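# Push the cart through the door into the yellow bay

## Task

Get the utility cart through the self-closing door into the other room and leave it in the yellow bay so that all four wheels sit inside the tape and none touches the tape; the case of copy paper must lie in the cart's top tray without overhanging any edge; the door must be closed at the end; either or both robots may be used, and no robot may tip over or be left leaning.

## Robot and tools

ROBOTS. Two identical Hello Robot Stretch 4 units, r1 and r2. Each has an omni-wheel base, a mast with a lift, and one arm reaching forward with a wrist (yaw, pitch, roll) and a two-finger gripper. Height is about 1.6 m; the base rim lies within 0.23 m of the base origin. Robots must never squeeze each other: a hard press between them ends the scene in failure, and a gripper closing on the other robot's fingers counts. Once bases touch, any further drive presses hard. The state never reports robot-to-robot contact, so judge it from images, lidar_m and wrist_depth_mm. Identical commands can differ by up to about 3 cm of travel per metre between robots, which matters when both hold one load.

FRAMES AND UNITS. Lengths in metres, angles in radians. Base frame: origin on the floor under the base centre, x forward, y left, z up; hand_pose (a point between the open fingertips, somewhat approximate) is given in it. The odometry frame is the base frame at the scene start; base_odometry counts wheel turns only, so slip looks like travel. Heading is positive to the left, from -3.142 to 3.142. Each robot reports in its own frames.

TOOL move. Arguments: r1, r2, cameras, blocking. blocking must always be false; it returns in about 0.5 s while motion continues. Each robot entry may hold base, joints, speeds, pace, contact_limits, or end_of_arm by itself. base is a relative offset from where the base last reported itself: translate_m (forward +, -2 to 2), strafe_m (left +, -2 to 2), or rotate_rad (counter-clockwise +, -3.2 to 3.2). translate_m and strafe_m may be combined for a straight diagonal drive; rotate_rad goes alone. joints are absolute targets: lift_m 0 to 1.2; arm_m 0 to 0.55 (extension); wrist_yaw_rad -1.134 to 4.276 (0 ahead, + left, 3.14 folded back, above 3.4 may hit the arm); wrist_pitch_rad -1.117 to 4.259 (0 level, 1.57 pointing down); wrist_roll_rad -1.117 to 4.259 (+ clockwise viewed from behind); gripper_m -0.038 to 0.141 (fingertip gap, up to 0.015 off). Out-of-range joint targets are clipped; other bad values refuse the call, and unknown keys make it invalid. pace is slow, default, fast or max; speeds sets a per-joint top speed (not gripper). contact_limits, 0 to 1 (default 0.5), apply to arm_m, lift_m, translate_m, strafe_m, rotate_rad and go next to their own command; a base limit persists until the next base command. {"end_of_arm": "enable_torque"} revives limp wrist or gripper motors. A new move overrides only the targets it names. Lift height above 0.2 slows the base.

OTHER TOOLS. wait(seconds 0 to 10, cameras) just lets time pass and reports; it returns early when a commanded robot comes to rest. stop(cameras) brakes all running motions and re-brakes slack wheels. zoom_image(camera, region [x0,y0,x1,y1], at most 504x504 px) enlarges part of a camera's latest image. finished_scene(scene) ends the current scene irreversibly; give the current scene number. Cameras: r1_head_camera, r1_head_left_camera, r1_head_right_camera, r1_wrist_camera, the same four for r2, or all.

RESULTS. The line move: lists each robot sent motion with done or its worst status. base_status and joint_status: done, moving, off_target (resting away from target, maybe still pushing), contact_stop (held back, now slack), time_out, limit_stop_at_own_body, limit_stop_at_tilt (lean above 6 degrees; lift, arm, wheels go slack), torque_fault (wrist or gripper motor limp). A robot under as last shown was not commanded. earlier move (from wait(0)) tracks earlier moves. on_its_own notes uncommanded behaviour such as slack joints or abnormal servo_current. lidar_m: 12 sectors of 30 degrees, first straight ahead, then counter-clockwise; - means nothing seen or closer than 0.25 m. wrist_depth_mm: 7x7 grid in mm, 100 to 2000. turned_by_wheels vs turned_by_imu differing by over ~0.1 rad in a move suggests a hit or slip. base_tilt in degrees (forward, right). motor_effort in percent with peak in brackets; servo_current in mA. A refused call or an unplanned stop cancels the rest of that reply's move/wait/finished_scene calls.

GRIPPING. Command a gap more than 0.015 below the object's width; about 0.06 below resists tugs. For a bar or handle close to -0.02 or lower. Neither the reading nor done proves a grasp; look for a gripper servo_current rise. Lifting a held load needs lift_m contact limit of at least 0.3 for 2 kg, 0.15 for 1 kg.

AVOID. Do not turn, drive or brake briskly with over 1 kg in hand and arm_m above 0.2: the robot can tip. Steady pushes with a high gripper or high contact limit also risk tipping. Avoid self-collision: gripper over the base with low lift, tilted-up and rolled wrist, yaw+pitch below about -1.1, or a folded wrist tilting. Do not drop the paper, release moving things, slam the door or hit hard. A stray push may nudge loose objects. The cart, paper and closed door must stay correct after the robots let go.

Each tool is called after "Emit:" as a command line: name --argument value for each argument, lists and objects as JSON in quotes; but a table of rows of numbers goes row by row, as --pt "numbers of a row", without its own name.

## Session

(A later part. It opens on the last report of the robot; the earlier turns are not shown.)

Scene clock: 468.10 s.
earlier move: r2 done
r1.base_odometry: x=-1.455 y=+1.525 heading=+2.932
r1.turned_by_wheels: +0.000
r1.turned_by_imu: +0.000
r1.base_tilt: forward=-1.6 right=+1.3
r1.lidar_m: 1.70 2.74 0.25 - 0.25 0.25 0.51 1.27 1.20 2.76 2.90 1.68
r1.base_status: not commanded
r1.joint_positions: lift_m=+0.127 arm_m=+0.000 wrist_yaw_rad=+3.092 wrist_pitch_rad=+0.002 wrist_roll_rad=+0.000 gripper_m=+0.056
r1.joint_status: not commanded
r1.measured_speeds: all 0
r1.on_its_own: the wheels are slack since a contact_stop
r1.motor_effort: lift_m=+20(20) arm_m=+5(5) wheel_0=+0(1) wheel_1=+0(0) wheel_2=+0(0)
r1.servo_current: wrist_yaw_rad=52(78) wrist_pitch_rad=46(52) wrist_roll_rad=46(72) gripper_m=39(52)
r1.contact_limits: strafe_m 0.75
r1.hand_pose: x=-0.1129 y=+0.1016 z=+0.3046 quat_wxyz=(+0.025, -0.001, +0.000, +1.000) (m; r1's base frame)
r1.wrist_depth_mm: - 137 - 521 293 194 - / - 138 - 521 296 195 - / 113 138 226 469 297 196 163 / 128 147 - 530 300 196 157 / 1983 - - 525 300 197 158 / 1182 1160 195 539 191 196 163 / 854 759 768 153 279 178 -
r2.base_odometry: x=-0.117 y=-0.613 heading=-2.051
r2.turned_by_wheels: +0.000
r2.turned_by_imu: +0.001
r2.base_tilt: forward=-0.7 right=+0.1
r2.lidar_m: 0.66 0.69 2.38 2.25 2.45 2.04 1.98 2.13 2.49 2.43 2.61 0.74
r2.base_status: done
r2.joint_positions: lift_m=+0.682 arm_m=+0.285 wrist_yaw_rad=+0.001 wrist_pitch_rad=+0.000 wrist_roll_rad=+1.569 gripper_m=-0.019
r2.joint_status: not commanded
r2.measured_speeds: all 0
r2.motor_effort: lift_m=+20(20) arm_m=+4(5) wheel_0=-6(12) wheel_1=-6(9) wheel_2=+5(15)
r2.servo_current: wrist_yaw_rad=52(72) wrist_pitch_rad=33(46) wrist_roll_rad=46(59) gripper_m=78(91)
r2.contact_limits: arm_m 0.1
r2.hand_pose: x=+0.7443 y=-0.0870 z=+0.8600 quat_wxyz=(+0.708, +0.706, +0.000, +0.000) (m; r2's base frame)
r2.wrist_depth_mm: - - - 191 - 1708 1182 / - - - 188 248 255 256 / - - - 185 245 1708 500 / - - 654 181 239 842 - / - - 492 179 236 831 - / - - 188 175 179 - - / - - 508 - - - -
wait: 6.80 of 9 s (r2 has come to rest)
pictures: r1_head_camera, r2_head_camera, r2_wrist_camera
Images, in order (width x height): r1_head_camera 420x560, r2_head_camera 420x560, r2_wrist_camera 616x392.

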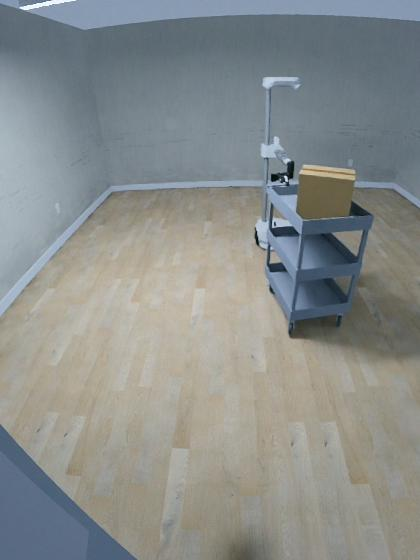

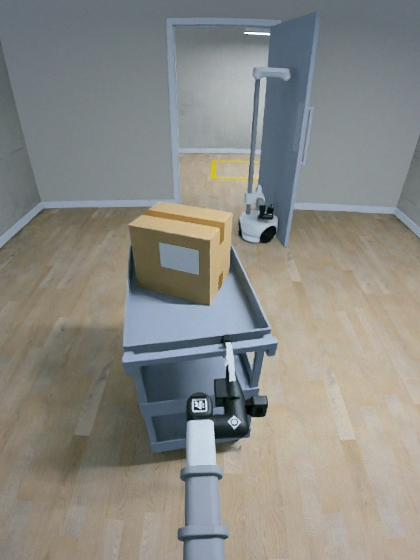

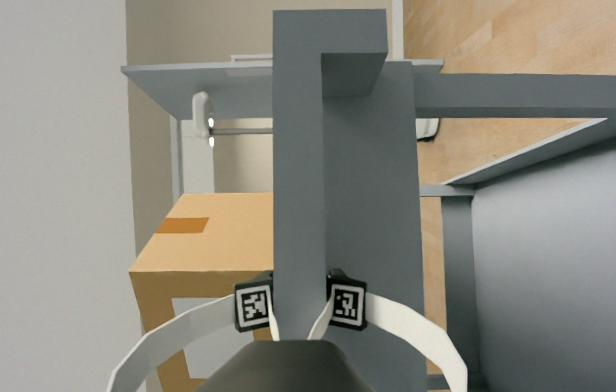

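Emit:
move --blocking false --r2 '{"base":{"translate_m":0.8,"strafe_m":-0.04},"pace":"slow"}' --cameras '[]'

Emit:
wait --seconds 10 --cameras '["r2_head_camera","r2_wrist_camera","r1_head_camera"]'

Scene clock: 477.77 s.
move: r2 moving
r1: as last shown
r1.lidar_m: 1.70 2.77 0.25 - 0.25 0.25 0.55 1.28 1.17 2.77 2.90 1.70
r1.on_its_own: the wheels are slack since a contact_stop
r1.servo_current: wrist_yaw_rad=46(59) wrist_pitch_rad=46(46) wrist_roll_rad=52(59) gripper_m=39(46)
r1.contact_limits: strafe_m 0.75
r1.wrist_depth_mm: - 138 - 512 293 194 - / - 138 - 521 296 196 - / 113 138 227 462 296 196 163 / 128 147 - 525 297 196 157 / 1983 - - 530 300 197 157 / 1182 1182 194 535 191 197 164 / 842 750 759 153 278 178 -
r2.base_odometry: x=-0.123 y=-0.624 heading=-2.051
r2.turned_by_wheels: +0.000
r2.turned_by_imu: +0.001
r2.base_tilt: forward=-0.7 right=+0.1
r2.lidar_m: 0.65 0.68 2.37 2.28 2.45 2.07 2.00 2.16 2.51 2.43 2.58 0.76
r2.base_status: translate_m moving; strafe_m moving
r2.joint_positions: lift_m=+0.682 arm_m=+0.285 wrist_yaw_rad=+0.000 wrist_pitch_rad=+0.000 wrist_roll_rad=+1.569 gripper_m=-0.019
r2.joint_status: not commanded
r2.measured_speeds: translate_m=+0.050 strafe_m=-0.002 rotate_rad=+0.003 lift_m=+0.000 arm_m=+0.000 wrist_yaw_rad=+0.000 wrist_pitch_rad=+0.000 wrist_roll_rad=+0.000
r2.motor_effort: lift_m=+20(20) arm_m=+4(5) wheel_0=+3(9) wheel_1=+7(7) wheel_2=-12(14)
r2.servo_current: wrist_yaw_rad=46(59) wrist_pitch_rad=46(46) wrist_roll_rad=39(59) gripper_m=85(85)
r2.contact_limits: arm_m 0.1
r2.hand_pose: x=+0.7442 y=-0.0874 z=+0.8600 quat_wxyz=(+0.708, +0.706, +0.000, +0.000) (m; r2's base frame)
r2.wrist_depth_mm: - - - 190 - 1661 1182 / - - - 188 248 255 255 / - - - 185 245 1708 508 / - - 647 181 241 842 - / - - 492 179 236 820 - / - - 187 175 179 809 - / - - 508 - - - -
pictures: none
No camera images: "cameras" was empty.

Scene clock: 486.57 s.
earlier move: r2 done
r1.base_odometry: x=-1.455 y=+1.525 heading=+2.932
r1.turned_by_wheels: +0.000
r1.turned_by_imu: -0.001
r1.base_tilt: forward=-1.6 right=+1.3
r1.lidar_m: 1.45 2.77 0.25 - 0.25 0.25 0.52 1.25 1.18 2.76 2.88 1.17
r1.base_status: not commanded
r1.joint_positions: lift_m=+0.127 arm_m=+0.000 wrist_yaw_rad=+3.092 wrist_pitch_rad=+0.002 wrist_roll_rad=+0.000 gripper_m=+0.056
r1.joint_status: not commanded
r1.measured_speeds: all 0
r1.on_its_own: the wheels are slack since a contact_stop
r1.motor_effort: lift_m=+20(20) arm_m=+5(5) wheel_0=+0(1) wheel_1=+0(0) wheel_2=+0(0)
r1.servo_current: wrist_yaw_rad=59(72) wrist_pitch_rad=46(52) wrist_roll_rad=52(72) gripper_m=39(52)
r1.contact_limits: strafe_m 0.75
r1.hand_pose: x=-0.1129 y=+0.1016 z=+0.3046 quat_wxyz=(+0.025, -0.001, +0.000, +1.000) (m; r1's base frame)
r1.wrist_depth_mm: - 138 - 517 294 194 - / - 138 - 517 294 196 - / 113 138 227 466 297 195 163 / 128 147 - 525 298 198 157 / 1863 - - 539 300 197 157 / 1160 1182 194 539 191 197 164 / 842 750 750 154 281 179 -
r2.base_odometry: x=-0.522 y=-1.304 heading=-2.051
r2.turned_by_wheels: +0.000
r2.turned_by_imu: +0.000
r2.base_tilt: forward=-0.7 right=+0.1
r2.lidar_m: 0.53 0.56 2.34 2.29 2.42 2.85 2.79 2.95 2.50 2.45 2.61 0.81
r2.base_status: done
r2.joint_positions: lift_m=+0.682 arm_m=+0.285 wrist_yaw_rad=-0.003 wrist_pitch_rad=+0.000 wrist_roll_rad=+1.569 gripper_m=-0.019
r2.joint_status: not commanded
r2.measured_speeds: all 0
r2.motor_effort: lift_m=+20(20) arm_m=+5(5) wheel_0=+3(12) wheel_1=+4(8) wheel_2=-7(15)
r2.servo_current: wrist_yaw_rad=39(65) wrist_pitch_rad=33(46) wrist_roll_rad=46(65) gripper_m=78(91)
r2.contact_limits: arm_m 0.1
r2.hand_pose: x=+0.7440 y=-0.0883 z=+0.8600 quat_wxyz=(+0.708, +0.706, -0.001, -0.001) (m; r2's base frame)
r2.wrist_depth_mm: - - - - - 1537 1160 / - - - 264 1499 1499 1182 / - - - 244 312 1537 1118 / - - - 214 285 1576 1205 / - - - 189 251 1708 508 / - - 187 167 179 723 - / - - 418 - 212 - -
wait: 8.80 of 10 s (r2 has come to rest)
pictures: r1_head_camera, r2_head_camera, r2_wrist_camera
Images, in order (width x height): r1_head_camera 420x560, r2_head_camera 420x560, r2_wrist_camera 616x392.

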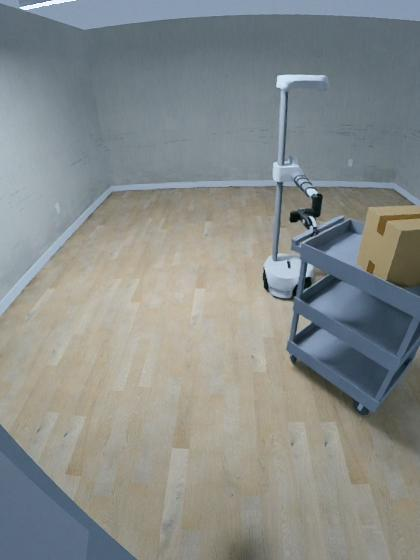

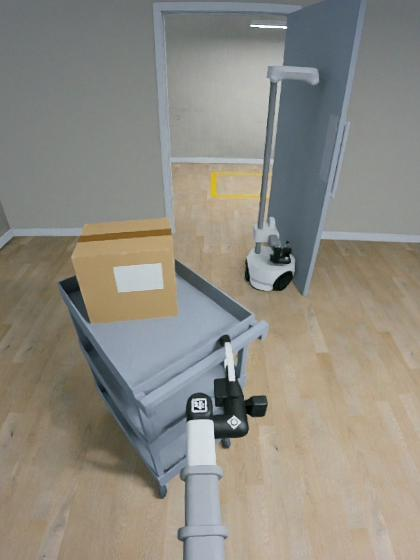

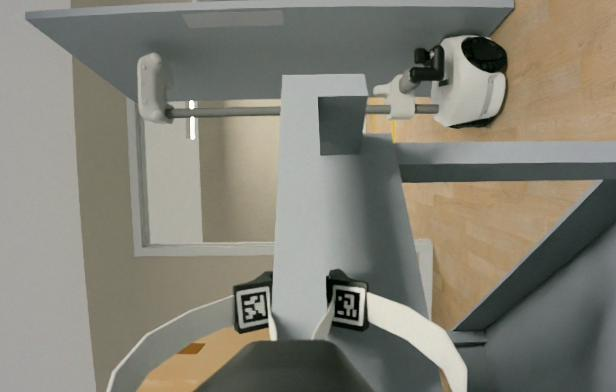

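Emit:
move --blocking false --r2 '{"joints":{"gripper_m":0.1}}' --cameras '[]'

Emit:
wait --seconds 1.5 --cameras '[]'

Emit:
move --blocking false --r2 '{"joints":{"arm_m":0.06}}' --cameras '[]'

Emit:
wait --seconds 2 --cameras '[]'

Emit:
move --blocking false --r2 '{"base":{"translate_m":0.43,"strafe_m":-0.74}}' --cameras '[]'

Emit:
wait --seconds 6 --cameras '[]'

Emit:
move --blocking false --r2 '{"base":{"rotate_rad":1.3}}' --cameras '[]'

Emit:
wait --seconds 4 --cameras '["r2_head_camera","r2_wrist_camera","r1_head_camera"]'

Scene clock: 542.97 s.
move: r2 moving
r1: as last shown
r1.turned_by_imu: +0.000
r1.lidar_m: 1.45 2.73 0.25 - 0.25 0.25 0.52 1.26 1.17 2.78 2.89 1.17
r1.on_its_own: the wheels are slack since a contact_stop
r1.servo_current: wrist_yaw_rad=59(65) wrist_pitch_rad=39(46) wrist_roll_rad=39(65) gripper_m=39(46)
r1.contact_limits: strafe_m 0.75
r1.wrist_depth_mm: - 137 - 517 294 194 - / - 138 - 517 296 195 - / 113 138 226 466 297 196 163 / 128 147 - 530 298 196 157 / 1921 - - 530 301 197 157 / 1182 1205 195 539 191 198 164 / 842 741 759 153 279 179 -
r2.base_odometry: x=-0.522 y=-1.304 heading=-2.051
r2.turned_by_wheels: +0.000
r2.turned_by_imu: +0.001
r2.base_tilt: forward=-0.7 right=+0.1
r2.lidar_m: 0.52 0.56 2.38 2.29 2.42 2.87 2.77 2.98 2.52 2.44 2.60 0.83
r2.base_status: not commanded
r2.joint_positions: lift_m=+0.682 arm_m=+0.285 wrist_yaw_rad=-0.003 wrist_pitch_rad=+0.000 wrist_roll_rad=+1.569 gripper_m=+0.005
r2.joint_status: gripper_m moving
r2.measured_speeds: all 0
r2.motor_effort: lift_m=+20(20) arm_m=+5(5) wheel_0=+4(4) wheel_1=+4(4) wheel_2=-6(7)
r2.servo_current: wrist_yaw_rad=52(59) wrist_pitch_rad=39(46) wrist_roll_rad=39(52) gripper_m=98(98)
r2.contact_limits: arm_m 0.1
r2.hand_pose: x=+0.7440 y=-0.0883 z=+0.8600 quat_wxyz=(+0.708, +0.706, -0.001, -0.001) (m; r2's base frame)
r2.wrist_depth_mm: - - 1430 - - 1464 1182 / - - - 271 1499 1499 1182 / - - - 249 319 1499 1160 / - - - 215 289 1576 1205 / - - - 191 254 1808 508 / - - 189 174 185 732 - / - - 402 - 215 - -
pictures: none
No camera images: "cameras" was empty.

Scene clock: 544.40 s.
earlier move: r2 done
r1.base_odometry: x=-1.455 y=+1.525 heading=+2.932
r1.turned_by_wheels: +0.000
r1.turned_by_imu: +0.000
r1.base_tilt: forward=-1.6 right=+1.3
r1.lidar_m: 1.44 2.77 0.25 - 0.25 0.25 0.51 1.28 1.16 2.77 2.90 1.16
r1.base_status: not commanded
r1.joint_positions: lift_m=+0.127 arm_m=+0.000 wrist_yaw_rad=+3.092 wrist_pitch_rad=+0.002 wrist_roll_rad=+0.000 gripper_m=+0.056
r1.joint_status: not commanded
r1.measured_speeds: all 0
r1.on_its_own: the wheels are slack since a contact_stop
r1.motor_effort: lift_m=+20(20) arm_m=+5(5) wheel_0=+0(1) wheel_1=+0(0) wheel_2=+0(0)
r1.servo_current: wrist_yaw_rad=59(72) wrist_pitch_rad=39(46) wrist_roll_rad=39(65) gripper_m=39(46)
r1.contact_limits: strafe_m 0.75
r1.hand_pose: x=-0.1129 y=+0.1016 z=+0.3046 quat_wxyz=(+0.025, -0.001, +0.000, +1.000) (m; r1's base frame)
r1.wrist_depth_mm: - 138 - 517 294 193 - / - 138 - 517 296 195 - / 113 138 226 469 296 195 163 / 128 146 - 530 300 196 157 / 1863 - - 530 298 197 157 / 1182 1182 194 544 191 197 163 / 854 768 759 153 279 178 -
r2.base_odometry: x=-0.522 y=-1.304 heading=-2.051
r2.turned_by_wheels: +0.000
r2.turned_by_imu: +0.000
r2.base_tilt: forward=-0.7 right=+0.1
r2.lidar_m: 0.52 0.59 2.35 2.28 2.42 2.87 2.79 2.97 2.52 2.45 2.60 0.81
r2.base_status: not commanded
r2.joint_positions: lift_m=+0.682 arm_m=+0.285 wrist_yaw_rad=-0.003 wrist_pitch_rad=+0.001 wrist_roll_rad=+1.569 gripper_m=+0.100
r2.joint_status: all done
r2.measured_speeds: all 0
r2.motor_effort: lift_m=+20(20) arm_m=+5(5) wheel_0=+2(4) wheel_1=+3(4) wheel_2=-5(7)
r2.servo_current: wrist_yaw_rad=39(59) wrist_pitch_rad=46(46) wrist_roll_rad=52(59) gripper_m=52(111)
r2.contact_limits: arm_m 0.1
r2.hand_pose: x=+0.7440 y=-0.0883 z=+0.8597 quat_wxyz=(+0.708, +0.706, -0.001, -0.001) (m; r2's base frame)
r2.wrist_depth_mm: - - 1430 - - 1537 1160 / - - - 281 1661 1537 1160 / - - - 279 329 1464 1138 / - - - 285 297 1661 1182 / - - - 203 259 1756 508 / - - 195 176 193 634 - / - - 466 - 219 - -
wait: 1.43 of 1.5 s (r2 has come to rest)
pictures: none
No camera images: "cameras" was empty.

Scene clock: 544.90 s.
move: r2 moving
r1: as last shown
r1.base_tilt: forward=-1.6 right=+1.2
r1.lidar_m: 1.45 2.77 0.25 - 0.25 0.25 0.49 1.25 1.17 2.78 2.90 1.17
r1.on_its_own: the wheels are slack since a contact_stop
r1.servo_current: wrist_yaw_rad=46(65) wrist_pitch_rad=46(46) wrist_roll_rad=46(65) gripper_m=39(46)
r1.contact_limits: strafe_m 0.75
r1.wrist_depth_mm: - 138 - 512 294 194 - / - 138 - 521 294 195 - / 113 138 226 469 297 196 162 / 128 147 - 525 300 196 157 / - - - 539 300 198 157 / 1182 1182 194 539 191 197 164 / 854 750 759 153 279 178 -
r2.base_odometry: x=-0.522 y=-1.304 heading=-2.051
r2.turned_by_wheels: +0.000
r2.turned_by_imu: +0.000
r2.base_tilt: forward=-0.7 right=+0.1
r2.lidar_m: 0.53 0.55 2.35 2.30 2.42 2.84 2.79 2.94 2.52 2.44 2.58 0.85
r2.base_status: not commanded
r2.joint_positions: lift_m=+0.682 arm_m=+0.234 wrist_yaw_rad=-0.003 wrist_pitch_rad=+0.001 wrist_roll_rad=+1.569 gripper_m=+0.100
r2.joint_status: arm_m moving
r2.measured_speeds: translate_m=+0.000 strafe_m=+0.000 rotate_rad=+0.000 lift_m=+0.000 arm_m=-0.195 wrist_yaw_rad=+0.000 wrist_pitch_rad=+0.000 wrist_roll_rad=+0.000
r2.motor_effort: lift_m=+20(20) arm_m=-6(12) wheel_0=+3(3) wheel_1=+2(3) wheel_2=-5(5)
r2.servo_current: wrist_yaw_rad=46(52) wrist_pitch_rad=39(46) wrist_roll_rad=46(59) gripper_m=46(52)
r2.hand_pose: x=+0.6935 y=-0.0882 z=+0.8597 quat_wxyz=(+0.708, +0.706, -0.001, -0.001) (m; r2's base frame)
r2.wrist_depth_mm: - - 1576 - - 1537 1182 / - - - - - 1537 1182 / - - - 340 1808 1499 1138 / - - - 317 349 1618 469 / - - - 244 301 1756 - / - - 193 216 193 - - / - - 455 - 253 - -
pictures: none
No camera images: "cameras" was empty.

Scene clock: 546.20 s.
earlier move: r2 done
r1.base_odometry: x=-1.455 y=+1.525 heading=+2.932
r1.turned_by_wheels: +0.000
r1.turned_by_imu: +0.000
r1.base_tilt: forward=-1.6 right=+1.3
r1.lidar_m: 1.43 2.73 0.25 - 0.25 0.25 0.53 1.24 1.17 2.78 2.92 1.17
r1.base_status: not commanded
r1.joint_positions: lift_m=+0.127 arm_m=+0.000 wrist_yaw_rad=+3.092 wrist_pitch_rad=+0.002 wrist_roll_rad=+0.000 gripper_m=+0.056
r1.joint_status: not commanded
r1.measured_speeds: all 0
r1.on_its_own: the wheels are slack since a contact_stop
r1.motor_effort: lift_m=+20(20) arm_m=+5(5) wheel_0=+0(1) wheel_1=+0(0) wheel_2=+0(0)
r1.servo_current: wrist_yaw_rad=65(72) wrist_pitch_rad=33(52) wrist_roll_rad=52(72) gripper_m=39(46)
r1.contact_limits: strafe_m 0.75
r1.hand_pose: x=-0.1129 y=+0.1016 z=+0.3046 quat_wxyz=(+0.025, -0.001, +0.000, +1.000) (m; r1's base frame)
r1.wrist_depth_mm: - 137 - 517 293 193 - / - 138 - 521 296 195 - / 113 138 226 469 298 196 163 / 128 147 - 525 298 198 157 / 1983 - - 539 300 196 157 / 1182 1205 194 535 190 196 163 / 842 768 759 153 279 179 -
r2.base_odometry: x=-0.522 y=-1.304 heading=-2.051
r2.turned_by_wheels: +0.000
r2.turned_by_imu: +0.000
r2.base_tilt: forward=-0.7 right=+0.1
r2.lidar_m: 0.55 0.58 2.35 2.29 2.42 2.87 2.80 2.98 2.52 2.45 2.60 0.84
r2.base_status: not commanded
r2.joint_positions: lift_m=+0.682 arm_m=+0.060 wrist_yaw_rad=-0.003 wrist_pitch_rad=+0.001 wrist_roll_rad=+1.569 gripper_m=+0.100
r2.joint_status: all done
r2.measured_speeds: all 0
r2.motor_effort: lift_m=+20(20) arm_m=-7(12) wheel_0=+2(3) wheel_1=+3(3) wheel_2=-5(5)
r2.servo_current: wrist_yaw_rad=39(65) wrist_pitch_rad=39(46) wrist_roll_rad=39(59) gripper_m=52(59)
r2.hand_pose: x=+0.5192 y=-0.0882 z=+0.8597 quat_wxyz=(+0.708, +0.706, +0.000, -0.001) (m; r2's base frame)
r2.wrist_depth_mm: - - - - - 1576 1182 / - - - - - 1618 1182 / - - - 1983 - 1756 1182 / - - - 512 - 676 508 / - - - 459 - 778 455 / - - 195 370 192 - - / - - 627 - - - -
wait: 1.30 of 2 s (r2 has come to rest)
pictures: none
No camera images: "cameras" was empty.

Scene clock: 546.70 s.
move: r2 moving
r1: as last shown
r1.lidar_m: 1.43 2.77 0.25 - 0.25 0.25 0.51 1.26 1.19 2.78 2.91 1.19
r1.on_its_own: the wheels are slack since a contact_stop
r1.servo_current: wrist_yaw_rad=26(65) wrist_pitch_rad=39(46) wrist_roll_rad=39(59) gripper_m=39(46)
r1.contact_limits: strafe_m 0.75
r1.wrist_depth_mm: - 137 - 512 291 195 - / - 138 - 517 297 195 - / 113 138 226 462 298 196 163 / 128 147 - 530 300 197 157 / 1983 - - 535 300 197 157 / 1160 1205 194 539 191 197 163 / 842 750 759 153 279 179 -
r2.base_odometry: x=-0.553 y=-1.306 heading=-2.052
r2.turned_by_wheels: -0.001
r2.turned_by_imu: +0.000
r2.base_tilt: forward=-0.7 right=+0.1
r2.lidar_m: 0.53 0.51 2.38 2.32 2.46 2.89 2.83 3.00 2.45 2.42 2.59 2.07
r2.base_status: translate_m moving; strafe_m moving
r2.joint_positions: lift_m=+0.682 arm_m=+0.060 wrist_yaw_rad=-0.003 wrist_pitch_rad=+0.001 wrist_roll_rad=+1.569 gripper_m=+0.100
r2.joint_status: not commanded
r2.measured_speeds: translate_m=+0.060 strafe_m=-0.105 rotate_rad=-0.007 lift_m=+0.000 arm_m=+0.000 wrist_yaw_rad=+0.000 wrist_pitch_rad=+0.000 wrist_roll_rad=+0.000
r2.motor_effort: lift_m=+20(20) arm_m=-7(7) wheel_0=+7(15) wheel_1=-9(9) wheel_2=-9(10)
r2.servo_current: wrist_yaw_rad=46(59) wrist_pitch_rad=46(46) wrist_roll_rad=39(46) gripper_m=46(52)
r2.hand_pose: x=+0.5192 y=-0.0882 z=+0.8597 quat_wxyz=(+0.708, +0.706, +0.000, -0.001) (m; r2's base frame)
r2.wrist_depth_mm: - - - - - 1576 1205 / - - - - - 1708 1205 / - - - - - 1756 1182 / - - - 504 - 1708 512 / - - - 462 - 768 455 / - - 196 370 192 - - / - - 615 - - - -
pictures: none
No camera images: "cameras" was empty.

Scene clock: 550.53 s.
earlier move: r2 done
r1.base_odometry: x=-1.455 y=+1.525 heading=+2.932
r1.turned_by_wheels: +0.000
r1.turned_by_imu: +0.000
r1.base_tilt: forward=-1.6 right=+1.2
r1.lidar_m: 1.26 2.76 0.25 - 0.25 0.25 0.52 1.26 1.18 2.78 2.90 1.17
r1.base_status: not commanded
r1.joint_positions: lift_m=+0.127 arm_m=+0.000 wrist_yaw_rad=+3.092 wrist_pitch_rad=+0.002 wrist_roll_rad=+0.000 gripper_m=+0.056
r1.joint_status: not commanded
r1.measured_speeds: all 0
r1.on_its_own: the wheels are slack since a contact_stop
r1.motor_effort: lift_m=+20(20) arm_m=+5(5) wheel_0=+0(1) wheel_1=+0(0) wheel_2=+0(0)
r1.servo_current: wrist_yaw_rad=65(72) wrist_pitch_rad=39(52) wrist_roll_rad=52(59) gripper_m=39(46)
r1.contact_limits: strafe_m 0.75
r1.hand_pose: x=-0.1129 y=+0.1016 z=+0.3046 quat_wxyz=(+0.025, -0.001, +0.000, +1.000) (m; r1's base frame)
r1.wrist_depth_mm: - 137 - 512 291 194 - / - 138 - 517 297 195 - / 113 138 226 466 297 196 163 / 128 147 - 525 298 196 157 / 1983 - - 535 298 196 157 / 1182 1182 193 539 191 198 164 / 842 759 750 153 281 179 -
r2.base_odometry: x=-1.377 y=-1.343 heading=-2.051
r2.turned_by_wheels: +0.000
r2.turned_by_imu: +0.002
r2.base_tilt: forward=-0.7 right=+0.1
r2.lidar_m: 1.53 2.76 0.60 0.74 3.19 3.35 3.31 2.37 1.81 1.72 1.86 2.61
r2.base_status: done
r2.joint_positions: lift_m=+0.682 arm_m=+0.060 wrist_yaw_rad=-0.003 wrist_pitch_rad=+0.001 wrist_roll_rad=+1.569 gripper_m=+0.100
r2.joint_status: not commanded
r2.measured_speeds: all 0
r2.motor_effort: lift_m=+20(20) arm_m=-7(7) wheel_0=+3(15) wheel_1=-3(9) wheel_2=-4(11)
r2.servo_current: wrist_yaw_rad=59(59) wrist_pitch_rad=39(46) wrist_roll_rad=46(59) gripper_m=46(65)
r2.hand_pose: x=+0.5192 y=-0.0882 z=+0.8597 quat_wxyz=(+0.708, +0.706, +0.000, -0.001) (m; r2's base frame)
r2.wrist_depth_mm: - - - - - 1708 1160 / - - - - - 1661 1182 / - - - - - 1756 1205 / - - - - - 1430 1205 / - - - - - 1308 1205 / - - 193 - 194 1430 1205 / - - - - - 1808 1205
wait: 3.83 of 6 s (r2 has come to rest)
pictures: none
No camera images: "cameras" was empty.

Scene clock: 551.03 s.
move: r2 moving
r1: as last shown
r1.base_tilt: forward=-1.6 right=+1.3
r1.lidar_m: 1.20 2.74 0.25 - 0.25 0.25 0.51 1.27 1.16 2.76 2.90 1.18
r1.on_its_own: the wheels are slack since a contact_stop
r1.motor_effort: lift_m=+20(20) arm_m=+5(5) wheel_0=+0(0) wheel_1=+0(0) wheel_2=+0(0)
r1.servo_current: wrist_yaw_rad=39(59) wrist_pitch_rad=39(46) wrist_roll_rad=65(65) gripper_m=39(46)
r1.contact_limits: strafe_m 0.75
r1.wrist_depth_mm: - 137 - 517 294 195 - / - 137 - 521 297 195 - / 113 138 226 469 298 196 163 / 128 147 - 525 298 197 157 / 1983 - - 535 300 197 158 / 1160 1182 194 539 191 197 163 / 854 759 750 153 279 178 -
r2.base_odometry: x=-1.377 y=-1.343 heading=-1.800
r2.turned_by_wheels: +0.252
r2.turned_by_imu: +0.245
r2.base_tilt: forward=-0.7 right=+0.1
r2.lidar_m: 1.56 0.63 0.65 3.02 3.61 3.28 3.27 1.97 1.72 1.74 2.07 1.49
r2.base_status: rotate_rad moving
r2.joint_positions: lift_m=+0.682 arm_m=+0.060 wrist_yaw_rad=-0.003 wrist_pitch_rad=+0.001 wrist_roll_rad=+1.569 gripper_m=+0.100
r2.joint_status: not commanded
r2.measured_speeds: translate_m=+0.000 strafe_m=-0.002 rotate_rad=+0.974 lift_m=+0.000 arm_m=+0.000 wrist_yaw_rad=+0.000 wrist_pitch_rad=+0.000 wrist_roll_rad=+0.000
r2.motor_effort: lift_m=+20(20) arm_m=-7(7) wheel_0=-7(9) wheel_1=-9(9) wheel_2=-11(11)
r2.servo_current: wrist_yaw_rad=39(52) wrist_pitch_rad=46(46) wrist_roll_rad=46(52) gripper_m=46(59)
r2.hand_pose: x=+0.5192 y=-0.0882 z=+0.8597 quat_wxyz=(+0.708, +0.706, +0.000, -0.001) (m; r2's base frame)
r2.wrist_depth_mm: - - - - - 1661 1182 / - - - - - 1537 1182 / - - - - - 1281 1182 / - - - - - 1430 1205 / - - - - - 1756 1229 / - - 193 - 194 1537 1182 / - - - - - 1808 1205
pictures: none
No camera images: "cameras" was empty.

Scene clock: 552.43 s.
earlier move: r2 done
r1.base_odometry: x=-1.455 y=+1.525 heading=+2.932
r1.turned_by_wheels: +0.000
r1.turned_by_imu: +0.000
r1.base_tilt: forward=-1.6 right=+1.3
r1.lidar_m: 1.41 2.73 0.25 - 0.25 0.25 0.53 1.26 1.17 2.77 2.91 1.16
r1.base_status: not commanded
r1.joint_positions: lift_m=+0.127 arm_m=+0.000 wrist_yaw_rad=+3.092 wrist_pitch_rad=+0.002 wrist_roll_rad=+0.000 gripper_m=+0.056
r1.joint_status: not commanded
r1.measured_speeds: all 0
r1.on_its_own: the wheels are slack since a contact_stop
r1.motor_effort: lift_m=+20(20) arm_m=+5(5) wheel_0=+0(1) wheel_1=+0(0) wheel_2=+0(0)
r1.servo_current: wrist_yaw_rad=46(72) wrist_pitch_rad=46(46) wrist_roll_rad=46(65) gripper_m=46(46)
r1.contact_limits: strafe_m 0.75
r1.hand_pose: x=-0.1129 y=+0.1016 z=+0.3046 quat_wxyz=(+0.025, -0.001, +0.000, +1.000) (m; r1's base frame)
r1.wrist_depth_mm: - 137 - 512 293 195 - / - 138 - 517 294 195 - / 113 138 227 466 297 196 163 / 128 147 - 530 300 196 157 / 1983 - - 535 301 196 157 / 1182 1205 194 544 191 198 164 / 842 750 741 153 279 179 -
r2.base_odometry: x=-1.377 y=-1.343 heading=-0.752
r2.turned_by_wheels: +1.047
r2.turned_by_imu: +1.020
r2.base_tilt: forward=-0.7 right=+0.1
r2.lidar_m: 0.66 3.01 3.56 3.26 3.27 2.00 1.72 1.73 2.09 1.54 1.57 0.62
r2.base_status: done
r2.joint_positions: lift_m=+0.682 arm_m=+0.060 wrist_yaw_rad=-0.002 wrist_pitch_rad=+0.001 wrist_roll_rad=+1.569 gripper_m=+0.100
r2.joint_status: not commanded
r2.measured_speeds: all 0
r2.motor_effort: lift_m=+20(20) arm_m=-7(7) wheel_0=-4(11) wheel_1=-3(10) wheel_2=-5(12)
r2.servo_current: wrist_yaw_rad=52(65) wrist_pitch_rad=39(46) wrist_roll_rad=46(59) gripper_m=52(59)
r2.hand_pose: x=+0.5193 y=-0.0881 z=+0.8597 quat_wxyz=(+0.708, +0.706, +0.000, -0.001) (m; r2's base frame)
r2.wrist_depth_mm: - - - 530 - - - / - - 634 345 357 357 355 / - - 654 387 1025 - - / - - - 433 - - 449 / - - - 488 - - 496 / - - 193 530 185 564 591 / - - - - - 1863 1205
wait: 1.40 of 4 s (r2 has come to rest)
pictures: r1_head_camera, r2_head_camera, r2_wrist_camera
Images, in order (width x height): r1_head_camera 420x560, r2_head_camera 420x560, r2_wrist_camera 616x392.

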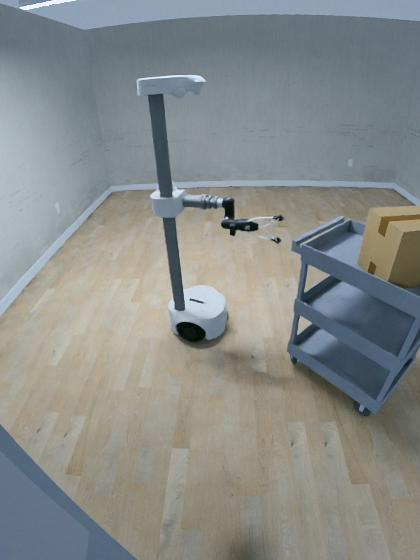

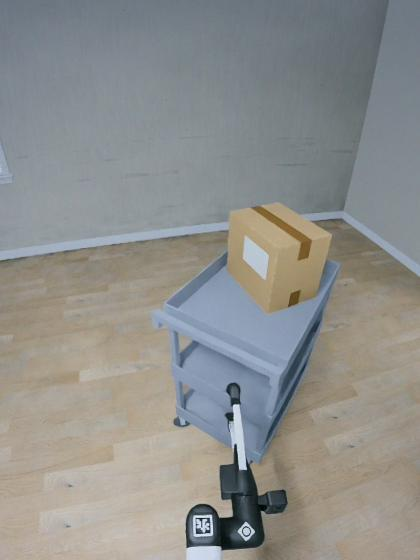

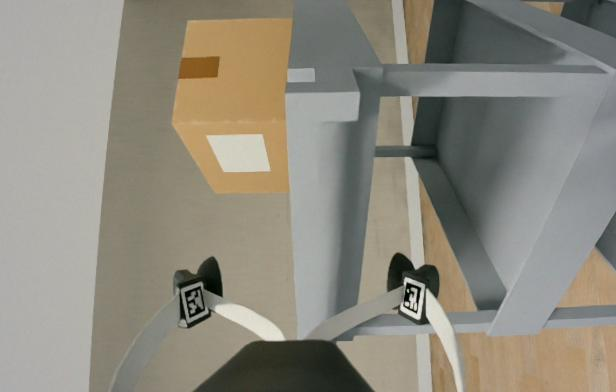

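Emit:
move --blocking false --r2 '{"base":{"strafe_m":0.06}}' --cameras '[]'

Emit:
wait --seconds 2 --cameras '[]'

Emit:
move --blocking false --r2 '{"joints":{"arm_m":0.32},"contact_limits":{"arm_m":0.1}}' --cameras '[]'

Emit:
wait --seconds 3 --cameras '["r2_head_camera","r2_wrist_camera"]'

Scene clock: 559.93 s.
move: r2 moving
r1: as last shown
r1.lidar_m: 1.44 2.75 0.25 - 0.25 0.25 0.51 1.26 1.19 2.79 2.91 1.16
r1.on_its_own: the wheels are slack since a contact_stop
r1.motor_effort: lift_m=+20(20) arm_m=+5(5) wheel_0=+0(0) wheel_1=+0(0) wheel_2=+0(0)
r1.servo_current: wrist_yaw_rad=33(65) wrist_pitch_rad=39(46) wrist_roll_rad=52(59) gripper_m=39(46)
r1.contact_limits: strafe_m 0.75
r1.wrist_depth_mm: - 137 - 512 291 195 - / - 138 - 517 296 195 - / 113 138 226 466 297 196 163 / 128 147 - 530 300 196 156 / 1863 - - 535 298 198 157 / 1160 1205 193 539 190 197 163 / 854 750 750 153 279 178 -
r2.base_odometry: x=-1.353 y=-1.317 heading=-0.752
r2.turned_by_wheels: +0.000
r2.turned_by_imu: +0.000
r2.base_tilt: forward=-0.7 right=+0.0
r2.lidar_m: 0.64 3.00 3.55 3.24 3.25 2.02 1.75 1.75 2.10 1.56 1.62 0.62
r2.base_status: strafe_m moving
r2.joint_positions: lift_m=+0.682 arm_m=+0.060 wrist_yaw_rad=-0.002 wrist_pitch_rad=+0.001 wrist_roll_rad=+1.569 gripper_m=+0.100
r2.joint_status: not commanded
r2.measured_speeds: translate_m=+0.000 strafe_m=+0.128 rotate_rad=-0.001 lift_m=+0.000 arm_m=+0.000 wrist_yaw_rad=+0.000 wrist_pitch_rad=+0.000 wrist_roll_rad=+0.000
r2.motor_effort: lift_m=+20(20) arm_m=-7(7) wheel_0=-11(12) wheel_1=+7(11) wheel_2=+1(4)
r2.servo_current: wrist_yaw_rad=46(59) wrist_pitch_rad=39(39) wrist_roll_rad=39(52) gripper_m=52(59)
r2.hand_pose: x=+0.5193 y=-0.0881 z=+0.8597 quat_wxyz=(+0.708, +0.706, +0.000, -0.001) (m; r2's base frame)
r2.wrist_depth_mm: - - 676 424 421 362 366 / - - 627 320 384 362 - / - - 723 407 991 - - / - - - 455 - - 455 / - - - 512 - - 521 / - - 193 574 194 597 1138 / - - - - - 1863 1182
pictures: none
No camera images: "cameras" was empty.

Scene clock: 560.63 s.
earlier move: r2 done
r1.base_odometry: x=-1.455 y=+1.525 heading=+2.932
r1.turned_by_wheels: +0.000
r1.turned_by_imu: +0.000
r1.base_tilt: forward=-1.6 right=+1.3
r1.lidar_m: 1.45 2.76 0.25 - 0.25 0.25 0.50 1.26 1.18 2.76 2.91 1.18
r1.base_status: not commanded
r1.joint_positions: lift_m=+0.127 arm_m=+0.000 wrist_yaw_rad=+3.092 wrist_pitch_rad=+0.002 wrist_roll_rad=+0.000 gripper_m=+0.056
r1.joint_status: not commanded
r1.measured_speeds: all 0
r1.on_its_own: the wheels are slack since a contact_stop
r1.motor_effort: lift_m=+20(20) arm_m=+5(5) wheel_0=+0(1) wheel_1=+0(0) wheel_2=+0(0)
r1.servo_current: wrist_yaw_rad=46(65) wrist_pitch_rad=39(46) wrist_roll_rad=46(59) gripper_m=46(46)
r1.contact_limits: strafe_m 0.75
r1.hand_pose: x=-0.1129 y=+0.1016 z=+0.3046 quat_wxyz=(+0.025, -0.001, +0.000, +1.000) (m; r1's base frame)
r1.wrist_depth_mm: - 138 - 512 294 194 - / - 138 - 517 296 195 - / 113 138 225 466 297 196 163 / 128 147 - 530 298 197 157 / 1921 - - 535 300 197 157 / 1182 1205 194 544 191 198 164 / 854 759 750 153 279 178 -
r2.base_odometry: x=-1.336 y=-1.300 heading=-0.753
r2.turned_by_wheels: +0.000
r2.turned_by_imu: +0.000
r2.base_tilt: forward=-0.7 right=+0.1
r2.lidar_m: 0.66 3.01 3.56 3.23 3.22 2.01 1.75 1.76 2.10 1.58 1.62 0.64
r2.base_status: done
r2.joint_positions: lift_m=+0.682 arm_m=+0.060 wrist_yaw_rad=-0.002 wrist_pitch_rad=+0.001 wrist_roll_rad=+1.569 gripper_m=+0.100
r2.joint_status: not commanded
r2.measured_speeds: all 0
r2.motor_effort: lift_m=+20(20) arm_m=-7(7) wheel_0=-3(12) wheel_1=+1(11) wheel_2=+0(4)
r2.servo_current: wrist_yaw_rad=39(59) wrist_pitch_rad=33(46) wrist_roll_rad=39(59) gripper_m=46(59)
r2.hand_pose: x=+0.5193 y=-0.0881 z=+0.8597 quat_wxyz=(+0.708, +0.706, +0.000, -0.001) (m; r2's base frame)
r2.wrist_depth_mm: - - 661 307 359 359 359 / - - 621 387 991 - - / - - 809 424 - - 433 / - - - 473 - - 477 / - - - 535 - 1863 544 / - - 193 580 193 1430 1182 / - - - - - 1863 1182
wait: 0.70 of 2 s (r2 has come to rest)
pictures: none
No camera images: "cameras" was empty.

Scene clock: 561.13 s.
move: r2 moving
r1: as last shown
r1.lidar_m: 1.44 2.76 0.25 - 0.25 0.25 0.52 1.27 1.18 2.76 2.89 1.17
r1.on_its_own: the wheels are slack since a contact_stop
r1.servo_current: wrist_yaw_rad=39(78) wrist_pitch_rad=39(46) wrist_roll_rad=39(65) gripper_m=46(46)
r1.contact_limits: strafe_m 0.75
r1.wrist_depth_mm: - 138 - 512 293 193 - / - 138 - 521 296 195 - / 113 138 226 469 298 196 163 / 128 147 - 530 298 196 157 / 1983 - - 530 300 197 158 / 1182 1182 194 535 191 197 163 / 842 759 750 154 278 179 -
r2.base_odometry: x=-1.336 y=-1.300 heading=-0.753
r2.turned_by_wheels: +0.000
r2.turned_by_imu: +0.000
r2.base_tilt: forward=-0.7 right=+0.0
r2.lidar_m: 0.68 3.01 3.55 3.20 3.21 2.02 1.77 1.76 2.10 1.60 1.63 0.65
r2.base_status: not commanded
r2.joint_positions: lift_m=+0.682 arm_m=+0.111 wrist_yaw_rad=-0.002 wrist_pitch_rad=+0.001 wrist_roll_rad=+1.569 gripper_m=+0.100
r2.joint_status: arm_m moving
r2.measured_speeds: translate_m=+0.000 strafe_m=+0.000 rotate_rad=+0.000 lift_m=+0.000 arm_m=+0.195 wrist_yaw_rad=+0.000 wrist_pitch_rad=+0.000 wrist_roll_rad=+0.000
r2.motor_effort: lift_m=+20(20) arm_m=+4(11) wheel_0=-3(4) wheel_1=+2(2) wheel_2=+0(0)
r2.servo_current: wrist_yaw_rad=59(59) wrist_pitch_rad=39(46) wrist_roll_rad=59(59) gripper_m=46(52)
r2.contact_limits: arm_m 0.1
r2.hand_pose: x=+0.5696 y=-0.0881 z=+0.8597 quat_wxyz=(+0.708, +0.706, +0.000, -0.001) (m; r2's base frame)
r2.wrist_depth_mm: - - 609 267 320 319 - / - - 585 342 364 - - / - - 732 382 946 - - / - - - 424 - - 439 / - - - 480 - - 488 / - - 193 521 193 1397 1060 / - - - - - 1863 1182
pictures: none
No camera images: "cameras" was empty.

Scene clock: 562.53 s.
earlier move: r2 done
r1.base_odometry: x=-1.455 y=+1.525 heading=+2.932
r1.turned_by_wheels: +0.000
r1.turned_by_imu: +0.000
r1.base_tilt: forward=-1.6 right=+1.3
r1.lidar_m: 1.45 2.74 0.25 - 0.25 0.25 0.52 1.27 1.18 2.77 2.89 1.17
r1.base_status: not commanded
r1.joint_positions: lift_m=+0.127 arm_m=+0.000 wrist_yaw_rad=+3.092 wrist_pitch_rad=+0.002 wrist_roll_rad=+0.000 gripper_m=+0.056
r1.joint_status: not commanded
r1.measured_speeds: all 0
r1.on_its_own: the wheels are slack since a contact_stop
r1.motor_effort: lift_m=+20(20) arm_m=+5(5) wheel_0=+0(1) wheel_1=+0(0) wheel_2=+0(0)
r1.servo_current: wrist_yaw_rad=39(78) wrist_pitch_rad=39(52) wrist_roll_rad=46(72) gripper_m=46(46)
r1.contact_limits: strafe_m 0.75
r1.hand_pose: x=-0.1129 y=+0.1016 z=+0.3046 quat_wxyz=(+0.025, -0.001, +0.000, +1.000) (m; r1's base frame)
r1.wrist_depth_mm: - 137 - 512 293 193 - / - 138 - 517 296 195 - / 113 138 227 466 298 196 163 / 128 147 - 525 298 196 157 / 1921 - - 535 300 197 157 / 1205 1205 193 539 191 197 164 / 854 741 750 153 279 179 -
r2.base_odometry: x=-1.336 y=-1.300 heading=-0.753
r2.turned_by_wheels: +0.000
r2.turned_by_imu: +0.000
r2.base_tilt: forward=-0.6 right=+0.1
r2.lidar_m: 0.71 3.01 3.58 3.23 3.22 2.03 1.75 1.77 2.08 1.59 1.64 0.64
r2.base_status: not commanded
r2.joint_positions: lift_m=+0.682 arm_m=+0.320 wrist_yaw_rad=-0.002 wrist_pitch_rad=+0.001 wrist_roll_rad=+1.569 gripper_m=+0.100
r2.joint_status: all done
r2.measured_speeds: all 0
r2.motor_effort: lift_m=+20(20) arm_m=+7(11) wheel_0=-3(4) wheel_1=+1(2) wheel_2=+0(0)
r2.servo_current: wrist_yaw_rad=46(59) wrist_pitch_rad=39(46) wrist_roll_rad=39(59) gripper_m=52(59)
r2.contact_limits: arm_m 0.1
r2.hand_pose: x=+0.7789 y=-0.0881 z=+0.8597 quat_wxyz=(+0.708, +0.706, +0.000, -0.001) (m; r2's base frame)
r2.wrist_depth_mm: - 377 368 104 158 - - / - 469 445 114 173 - - / - - 574 123 191 - - / - - - 137 213 1808 - / - - - 155 235 1756 488 / - - 193 178 193 1499 1182 / - - - - 353 353 357
wait: 1.40 of 3 s (r2 has come to rest)
pictures: r2_head_camera, r2_wrist_camera
Images, in order (width x height): r2_head_camera 420x560, r2_wrist_camera 616x392.

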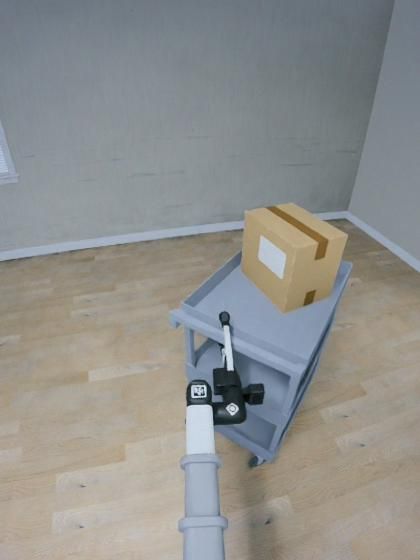

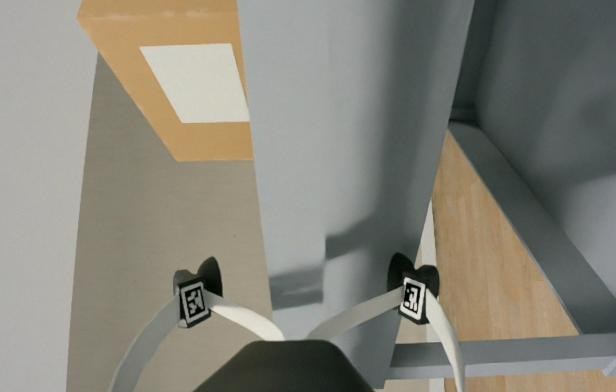

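Emit:
move --blocking false --r2 '{"joints":{"gripper_m":-0.02}}' --cameras '[]'

Emit:
wait --seconds 2.5 --cameras '["r2_head_camera","r2_wrist_camera"]'

Scene clock: 567.80 s.
move: r2 moving
r1: as last shown
r1.lidar_m: 1.40 2.77 0.25 - 0.25 0.25 0.51 1.28 1.18 2.78 2.88 1.18
r1.on_its_own: the wheels are slack since a contact_stop
r1.servo_current: wrist_yaw_rad=52(59) wrist_pitch_rad=46(46) wrist_roll_rad=59(59) gripper_m=46(46)
r1.contact_limits: strafe_m 0.75
r1.wrist_depth_mm: - 138 - 512 293 194 - / - 138 - 517 296 195 - / 113 138 226 466 297 196 163 / 128 147 - 525 300 196 157 / 1921 - - 535 300 197 158 / 1182 1205 194 539 191 197 164 / 854 750 750 153 279 178 -
r2.base_odometry: x=-1.336 y=-1.300 heading=-0.753
r2.turned_by_wheels: +0.000
r2.turned_by_imu: +0.000
r2.base_tilt: forward=-0.7 right=+0.1
r2.lidar_m: 0.69 3.01 3.57 3.18 3.21 2.00 1.77 1.77 2.06 1.57 1.65 0.63
r2.base_status: not commanded
r2.joint_positions: lift_m=+0.682 arm_m=+0.320 wrist_yaw_rad=-0.002 wrist_pitch_rad=+0.001 wrist_roll_rad=+1.569 gripper_m=+0.083
r2.joint_status: gripper_m moving
r2.measured_speeds: all 0
r2.motor_effort: lift_m=+19(20) arm_m=+7(7) wheel_0=-3(3) wheel_1=+1(2) wheel_2=+0(0)
r2.servo_current: wrist_yaw_rad=39(52) wrist_pitch_rad=39(46) wrist_roll_rad=39(52) gripper_m=117(130)
r2.contact_limits: arm_m 0.1
r2.hand_pose: x=+0.7789 y=-0.0881 z=+0.8597 quat_wxyz=(+0.708, +0.706, +0.000, -0.001) (m; r2's base frame)
r2.wrist_depth_mm: - 379 370 104 158 - - / - 466 452 114 173 - - / - - 574 123 192 - - / - - - 137 213 1863 - / - - - 155 236 1708 492 / - - 196 179 190 1618 1182 / - - - - 355 353 359
pictures: none
No camera images: "cameras" was empty.

Scene clock: 569.23 s.
earlier move: r2 done
r1.base_odometry: x=-1.455 y=+1.525 heading=+2.932
r1.turned_by_wheels: +0.000
r1.turned_by_imu: +0.000
r1.base_tilt: forward=-1.6 right=+1.3
r1.lidar_m: 1.41 2.76 0.25 - 0.25 0.25 0.50 1.25 1.18 2.77 2.89 1.17
r1.base_status: not commanded
r1.joint_positions: lift_m=+0.127 arm_m=+0.000 wrist_yaw_rad=+3.092 wrist_pitch_rad=+0.002 wrist_roll_rad=+0.000 gripper_m=+0.056
r1.joint_status: not commanded
r1.measured_speeds: all 0
r1.on_its_own: the wheels are slack since a contact_stop
r1.motor_effort: lift_m=+20(20) arm_m=+5(5) wheel_0=+0(1) wheel_1=+0(0) wheel_2=+0(0)
r1.servo_current: wrist_yaw_rad=52(65) wrist_pitch_rad=39(46) wrist_roll_rad=52(65) gripper_m=46(52)
r1.contact_limits: strafe_m 0.75
r1.hand_pose: x=-0.1129 y=+0.1016 z=+0.3046 quat_wxyz=(+0.025, -0.001, +0.000, +1.000) (m; r1's base frame)
r1.wrist_depth_mm: - 138 - 512 291 195 - / - 138 - 517 296 195 - / 113 138 226 469 297 196 163 / 128 147 - 525 297 196 156 / 1983 - - 535 301 197 157 / 1182 1205 194 539 191 197 163 / 842 750 759 153 279 178 -
r2.base_odometry: x=-1.336 y=-1.300 heading=-0.753
r2.turned_by_wheels: +0.000
r2.turned_by_imu: +0.000
r2.base_tilt: forward=-0.7 right=+0.1
r2.lidar_m: 0.68 3.00 3.60 3.23 3.23 2.02 1.75 1.76 2.11 1.58 1.64 0.64
r2.base_status: not commanded
r2.joint_positions: lift_m=+0.682 arm_m=+0.320 wrist_yaw_rad=-0.002 wrist_pitch_rad=+0.001 wrist_roll_rad=+1.569 gripper_m=-0.018
r2.joint_status: all done
r2.measured_speeds: all 0
r2.motor_effort: lift_m=+20(20) arm_m=+5(7) wheel_0=-3(4) wheel_1=+1(2) wheel_2=+0(0)
r2.servo_current: wrist_yaw_rad=59(59) wrist_pitch_rad=39(46) wrist_roll_rad=59(65) gripper_m=124(228)
r2.contact_limits: arm_m 0.1
r2.hand_pose: x=+0.7790 y=-0.0881 z=+0.8597 quat_wxyz=(+0.708, +0.706, +0.000, -0.001) (m; r2's base frame)
r2.wrist_depth_mm: - 359 362 - 153 - - / - 452 436 106 167 - - / - - 559 114 183 - - / - - - 132 204 1756 - / - - - 145 228 1661 488 / - - 187 170 178 1661 1205 / - - - - 340 332 345
wait: 1.43 of 2.5 s (r2 has come to rest)
pictures: r2_head_camera, r2_wrist_camera
Images, in order (width x height): r2_head_camera 420x560, r2_wrist_camera 616x392.

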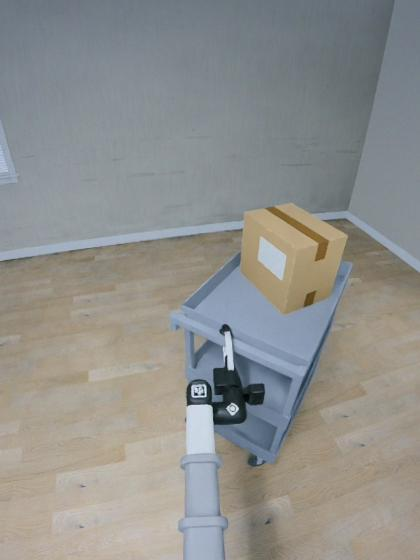

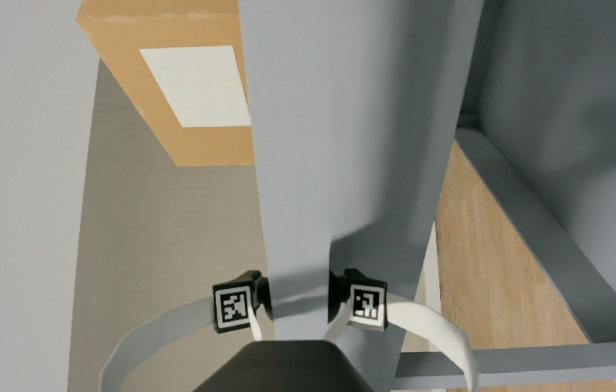

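Emit:
move --blocking false --r2 '{"base":{"strafe_m":-0.45},"pace":"slow"}' --cameras '[]'

Emit:
wait --seconds 8 --cameras '["r2_head_camera","r2_wrist_camera","r1_head_camera"]'

Scene clock: 591.47 s.
move: r2 moving
r1: as last shown
r1.base_tilt: forward=-1.6 right=+1.2
r1.lidar_m: 1.41 2.77 0.25 - 0.25 0.25 0.51 1.29 1.17 2.75 2.91 1.18
r1.on_its_own: the wheels are slack since a contact_stop
r1.motor_effort: lift_m=+20(20) arm_m=+5(5) wheel_0=-1(1) wheel_1=+0(0) wheel_2=+0(0)
r1.servo_current: wrist_yaw_rad=59(59) wrist_pitch_rad=39(52) wrist_roll_rad=46(59) gripper_m=46(46)
r1.contact_limits: strafe_m 0.75
r1.wrist_depth_mm: - 138 - 512 294 194 - / - 138 - 517 296 195 - / 113 138 226 466 298 196 163 / 128 147 - 525 298 196 157 / 1983 - - 530 298 197 158 / 1182 1182 193 535 191 197 163 / 831 750 750 153 282 178 -
r2.base_odometry: x=-1.346 y=-1.310 heading=-0.752
r2.turned_by_wheels: +0.000
r2.turned_by_imu: +0.001
r2.base_tilt: forward=-0.7 right=+0.1
r2.lidar_m: 0.67 2.99 3.59 3.24 3.25 2.00 1.76 1.76 2.08 1.58 1.63 0.64
r2.base_status: strafe_m moving
r2.joint_positions: lift_m=+0.682 arm_m=+0.320 wrist_yaw_rad=+0.002 wrist_pitch_rad=+0.001 wrist_roll_rad=+1.569 gripper_m=-0.019
r2.joint_status: not commanded
r2.measured_speeds: translate_m=+0.000 strafe_m=-0.057 rotate_rad=-0.001 lift_m=+0.000 arm_m=+0.000 wrist_yaw_rad=+0.007 wrist_pitch_rad=+0.000 wrist_roll_rad=+0.000
r2.motor_effort: lift_m=+20(20) arm_m=+5(6) wheel_0=+12(12) wheel_1=-6(9) wheel_2=-1(1)
r2.servo_current: wrist_yaw_rad=46(59) wrist_pitch_rad=39(46) wrist_roll_rad=52(52) gripper_m=111(117)
r2.contact_limits: arm_m 0.1
r2.hand_pose: x=+0.7793 y=-0.0870 z=+0.8597 quat_wxyz=(+0.708, +0.706, +0.001, +0.000) (m; r2's base frame)
r2.wrist_depth_mm: - 357 359 - 147 - - / - 455 436 102 162 - - / - - 559 108 178 - - / - - - 126 198 1661 - / - - - 139 224 1661 488 / - - 186 164 179 1618 1205 / - - - - 343 330 345
pictures: none
No camera images: "cameras" was empty.

Scene clock: 596.63 s.
earlier move: r2 done
r1.base_odometry: x=-1.455 y=+1.525 heading=+2.932
r1.turned_by_wheels: +0.000
r1.turned_by_imu: +0.000
r1.base_tilt: forward=-1.6 right=+1.3
r1.lidar_m: 1.12 1.23 0.25 - 0.25 0.25 0.51 1.26 1.20 2.79 1.10 0.95
r1.base_status: not commanded
r1.joint_positions: lift_m=+0.127 arm_m=+0.000 wrist_yaw_rad=+3.092 wrist_pitch_rad=+0.002 wrist_roll_rad=+0.000 gripper_m=+0.056
r1.joint_status: not commanded
r1.measured_speeds: all 0
r1.on_its_own: the wheels are slack since a contact_stop
r1.motor_effort: lift_m=+20(20) arm_m=+5(5) wheel_0=+0(1) wheel_1=+0(1) wheel_2=+0(0)
r1.servo_current: wrist_yaw_rad=46(72) wrist_pitch_rad=39(52) wrist_roll_rad=46(65) gripper_m=46(52)
r1.contact_limits: strafe_m 0.75
r1.hand_pose: x=-0.1129 y=+0.1016 z=+0.3046 quat_wxyz=(+0.025, -0.001, +0.000, +1.000) (m; r1's base frame)
r1.wrist_depth_mm: - 138 - 521 294 194 - / - 138 - 521 296 195 - / 113 138 227 469 297 196 163 / 128 147 - 530 300 196 157 / 1983 - - 535 301 197 157 / 1160 1182 194 539 191 198 163 / 854 750 741 153 278 179 -
r2.base_odometry: x=-1.644 y=-1.628 heading=-0.752
r2.turned_by_wheels: +0.000
r2.turned_by_imu: +0.001
r2.base_tilt: forward=-0.7 right=+0.1
r2.lidar_m: 0.71 3.09 3.66 3.66 3.11 1.91 1.66 1.63 1.99 1.16 1.16 0.74
r2.base_status: done
r2.joint_positions: lift_m=+0.682 arm_m=+0.320 wrist_yaw_rad=+0.002 wrist_pitch_rad=+0.001 wrist_roll_rad=+1.569 gripper_m=-0.019
r2.joint_status: not commanded
r2.measured_speeds: all 0
r2.motor_effort: lift_m=+19(20) arm_m=+5(6) wheel_0=+5(15) wheel_1=-2(9) wheel_2=+0(2)
r2.servo_current: wrist_yaw_rad=46(59) wrist_pitch_rad=39(46) wrist_roll_rad=46(59) gripper_m=85(117)
r2.contact_limits: arm_m 0.1
r2.hand_pose: x=+0.7793 y=-0.0870 z=+0.8597 quat_wxyz=(+0.708, +0.706, +0.001, +0.000) (m; r2's base frame)
r2.wrist_depth_mm: - - - 158 215 1708 - / - - 585 159 218 759 - / - 492 452 163 222 809 - / - - 488 166 225 831 - / - - 544 168 229 842 - / - - 187 171 178 - - / - - - - - - 492
wait: 5.17 of 8 s (r2 has come to rest)
pictures: r1_head_camera, r2_head_camera, r2_wrist_camera
Images, in order (width x height): r1_head_camera 420x560, r2_head_camera 420x560, r2_wrist_camera 616x392.

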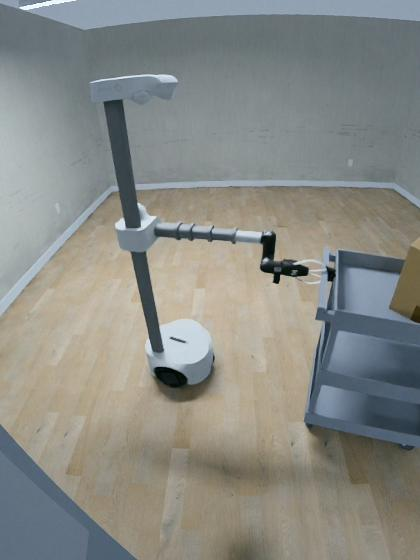

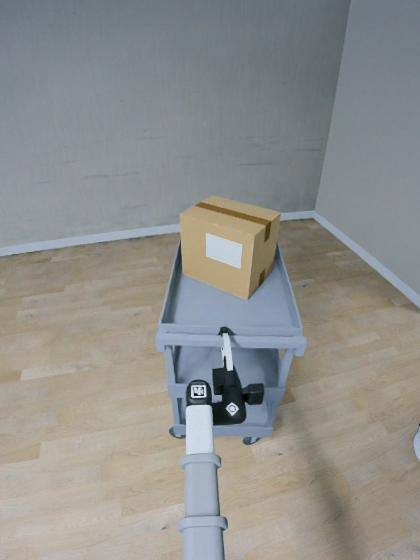

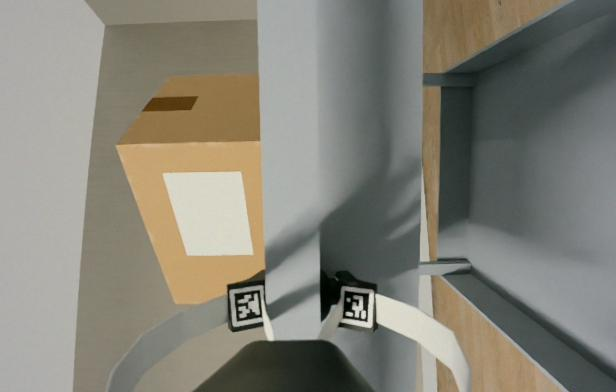

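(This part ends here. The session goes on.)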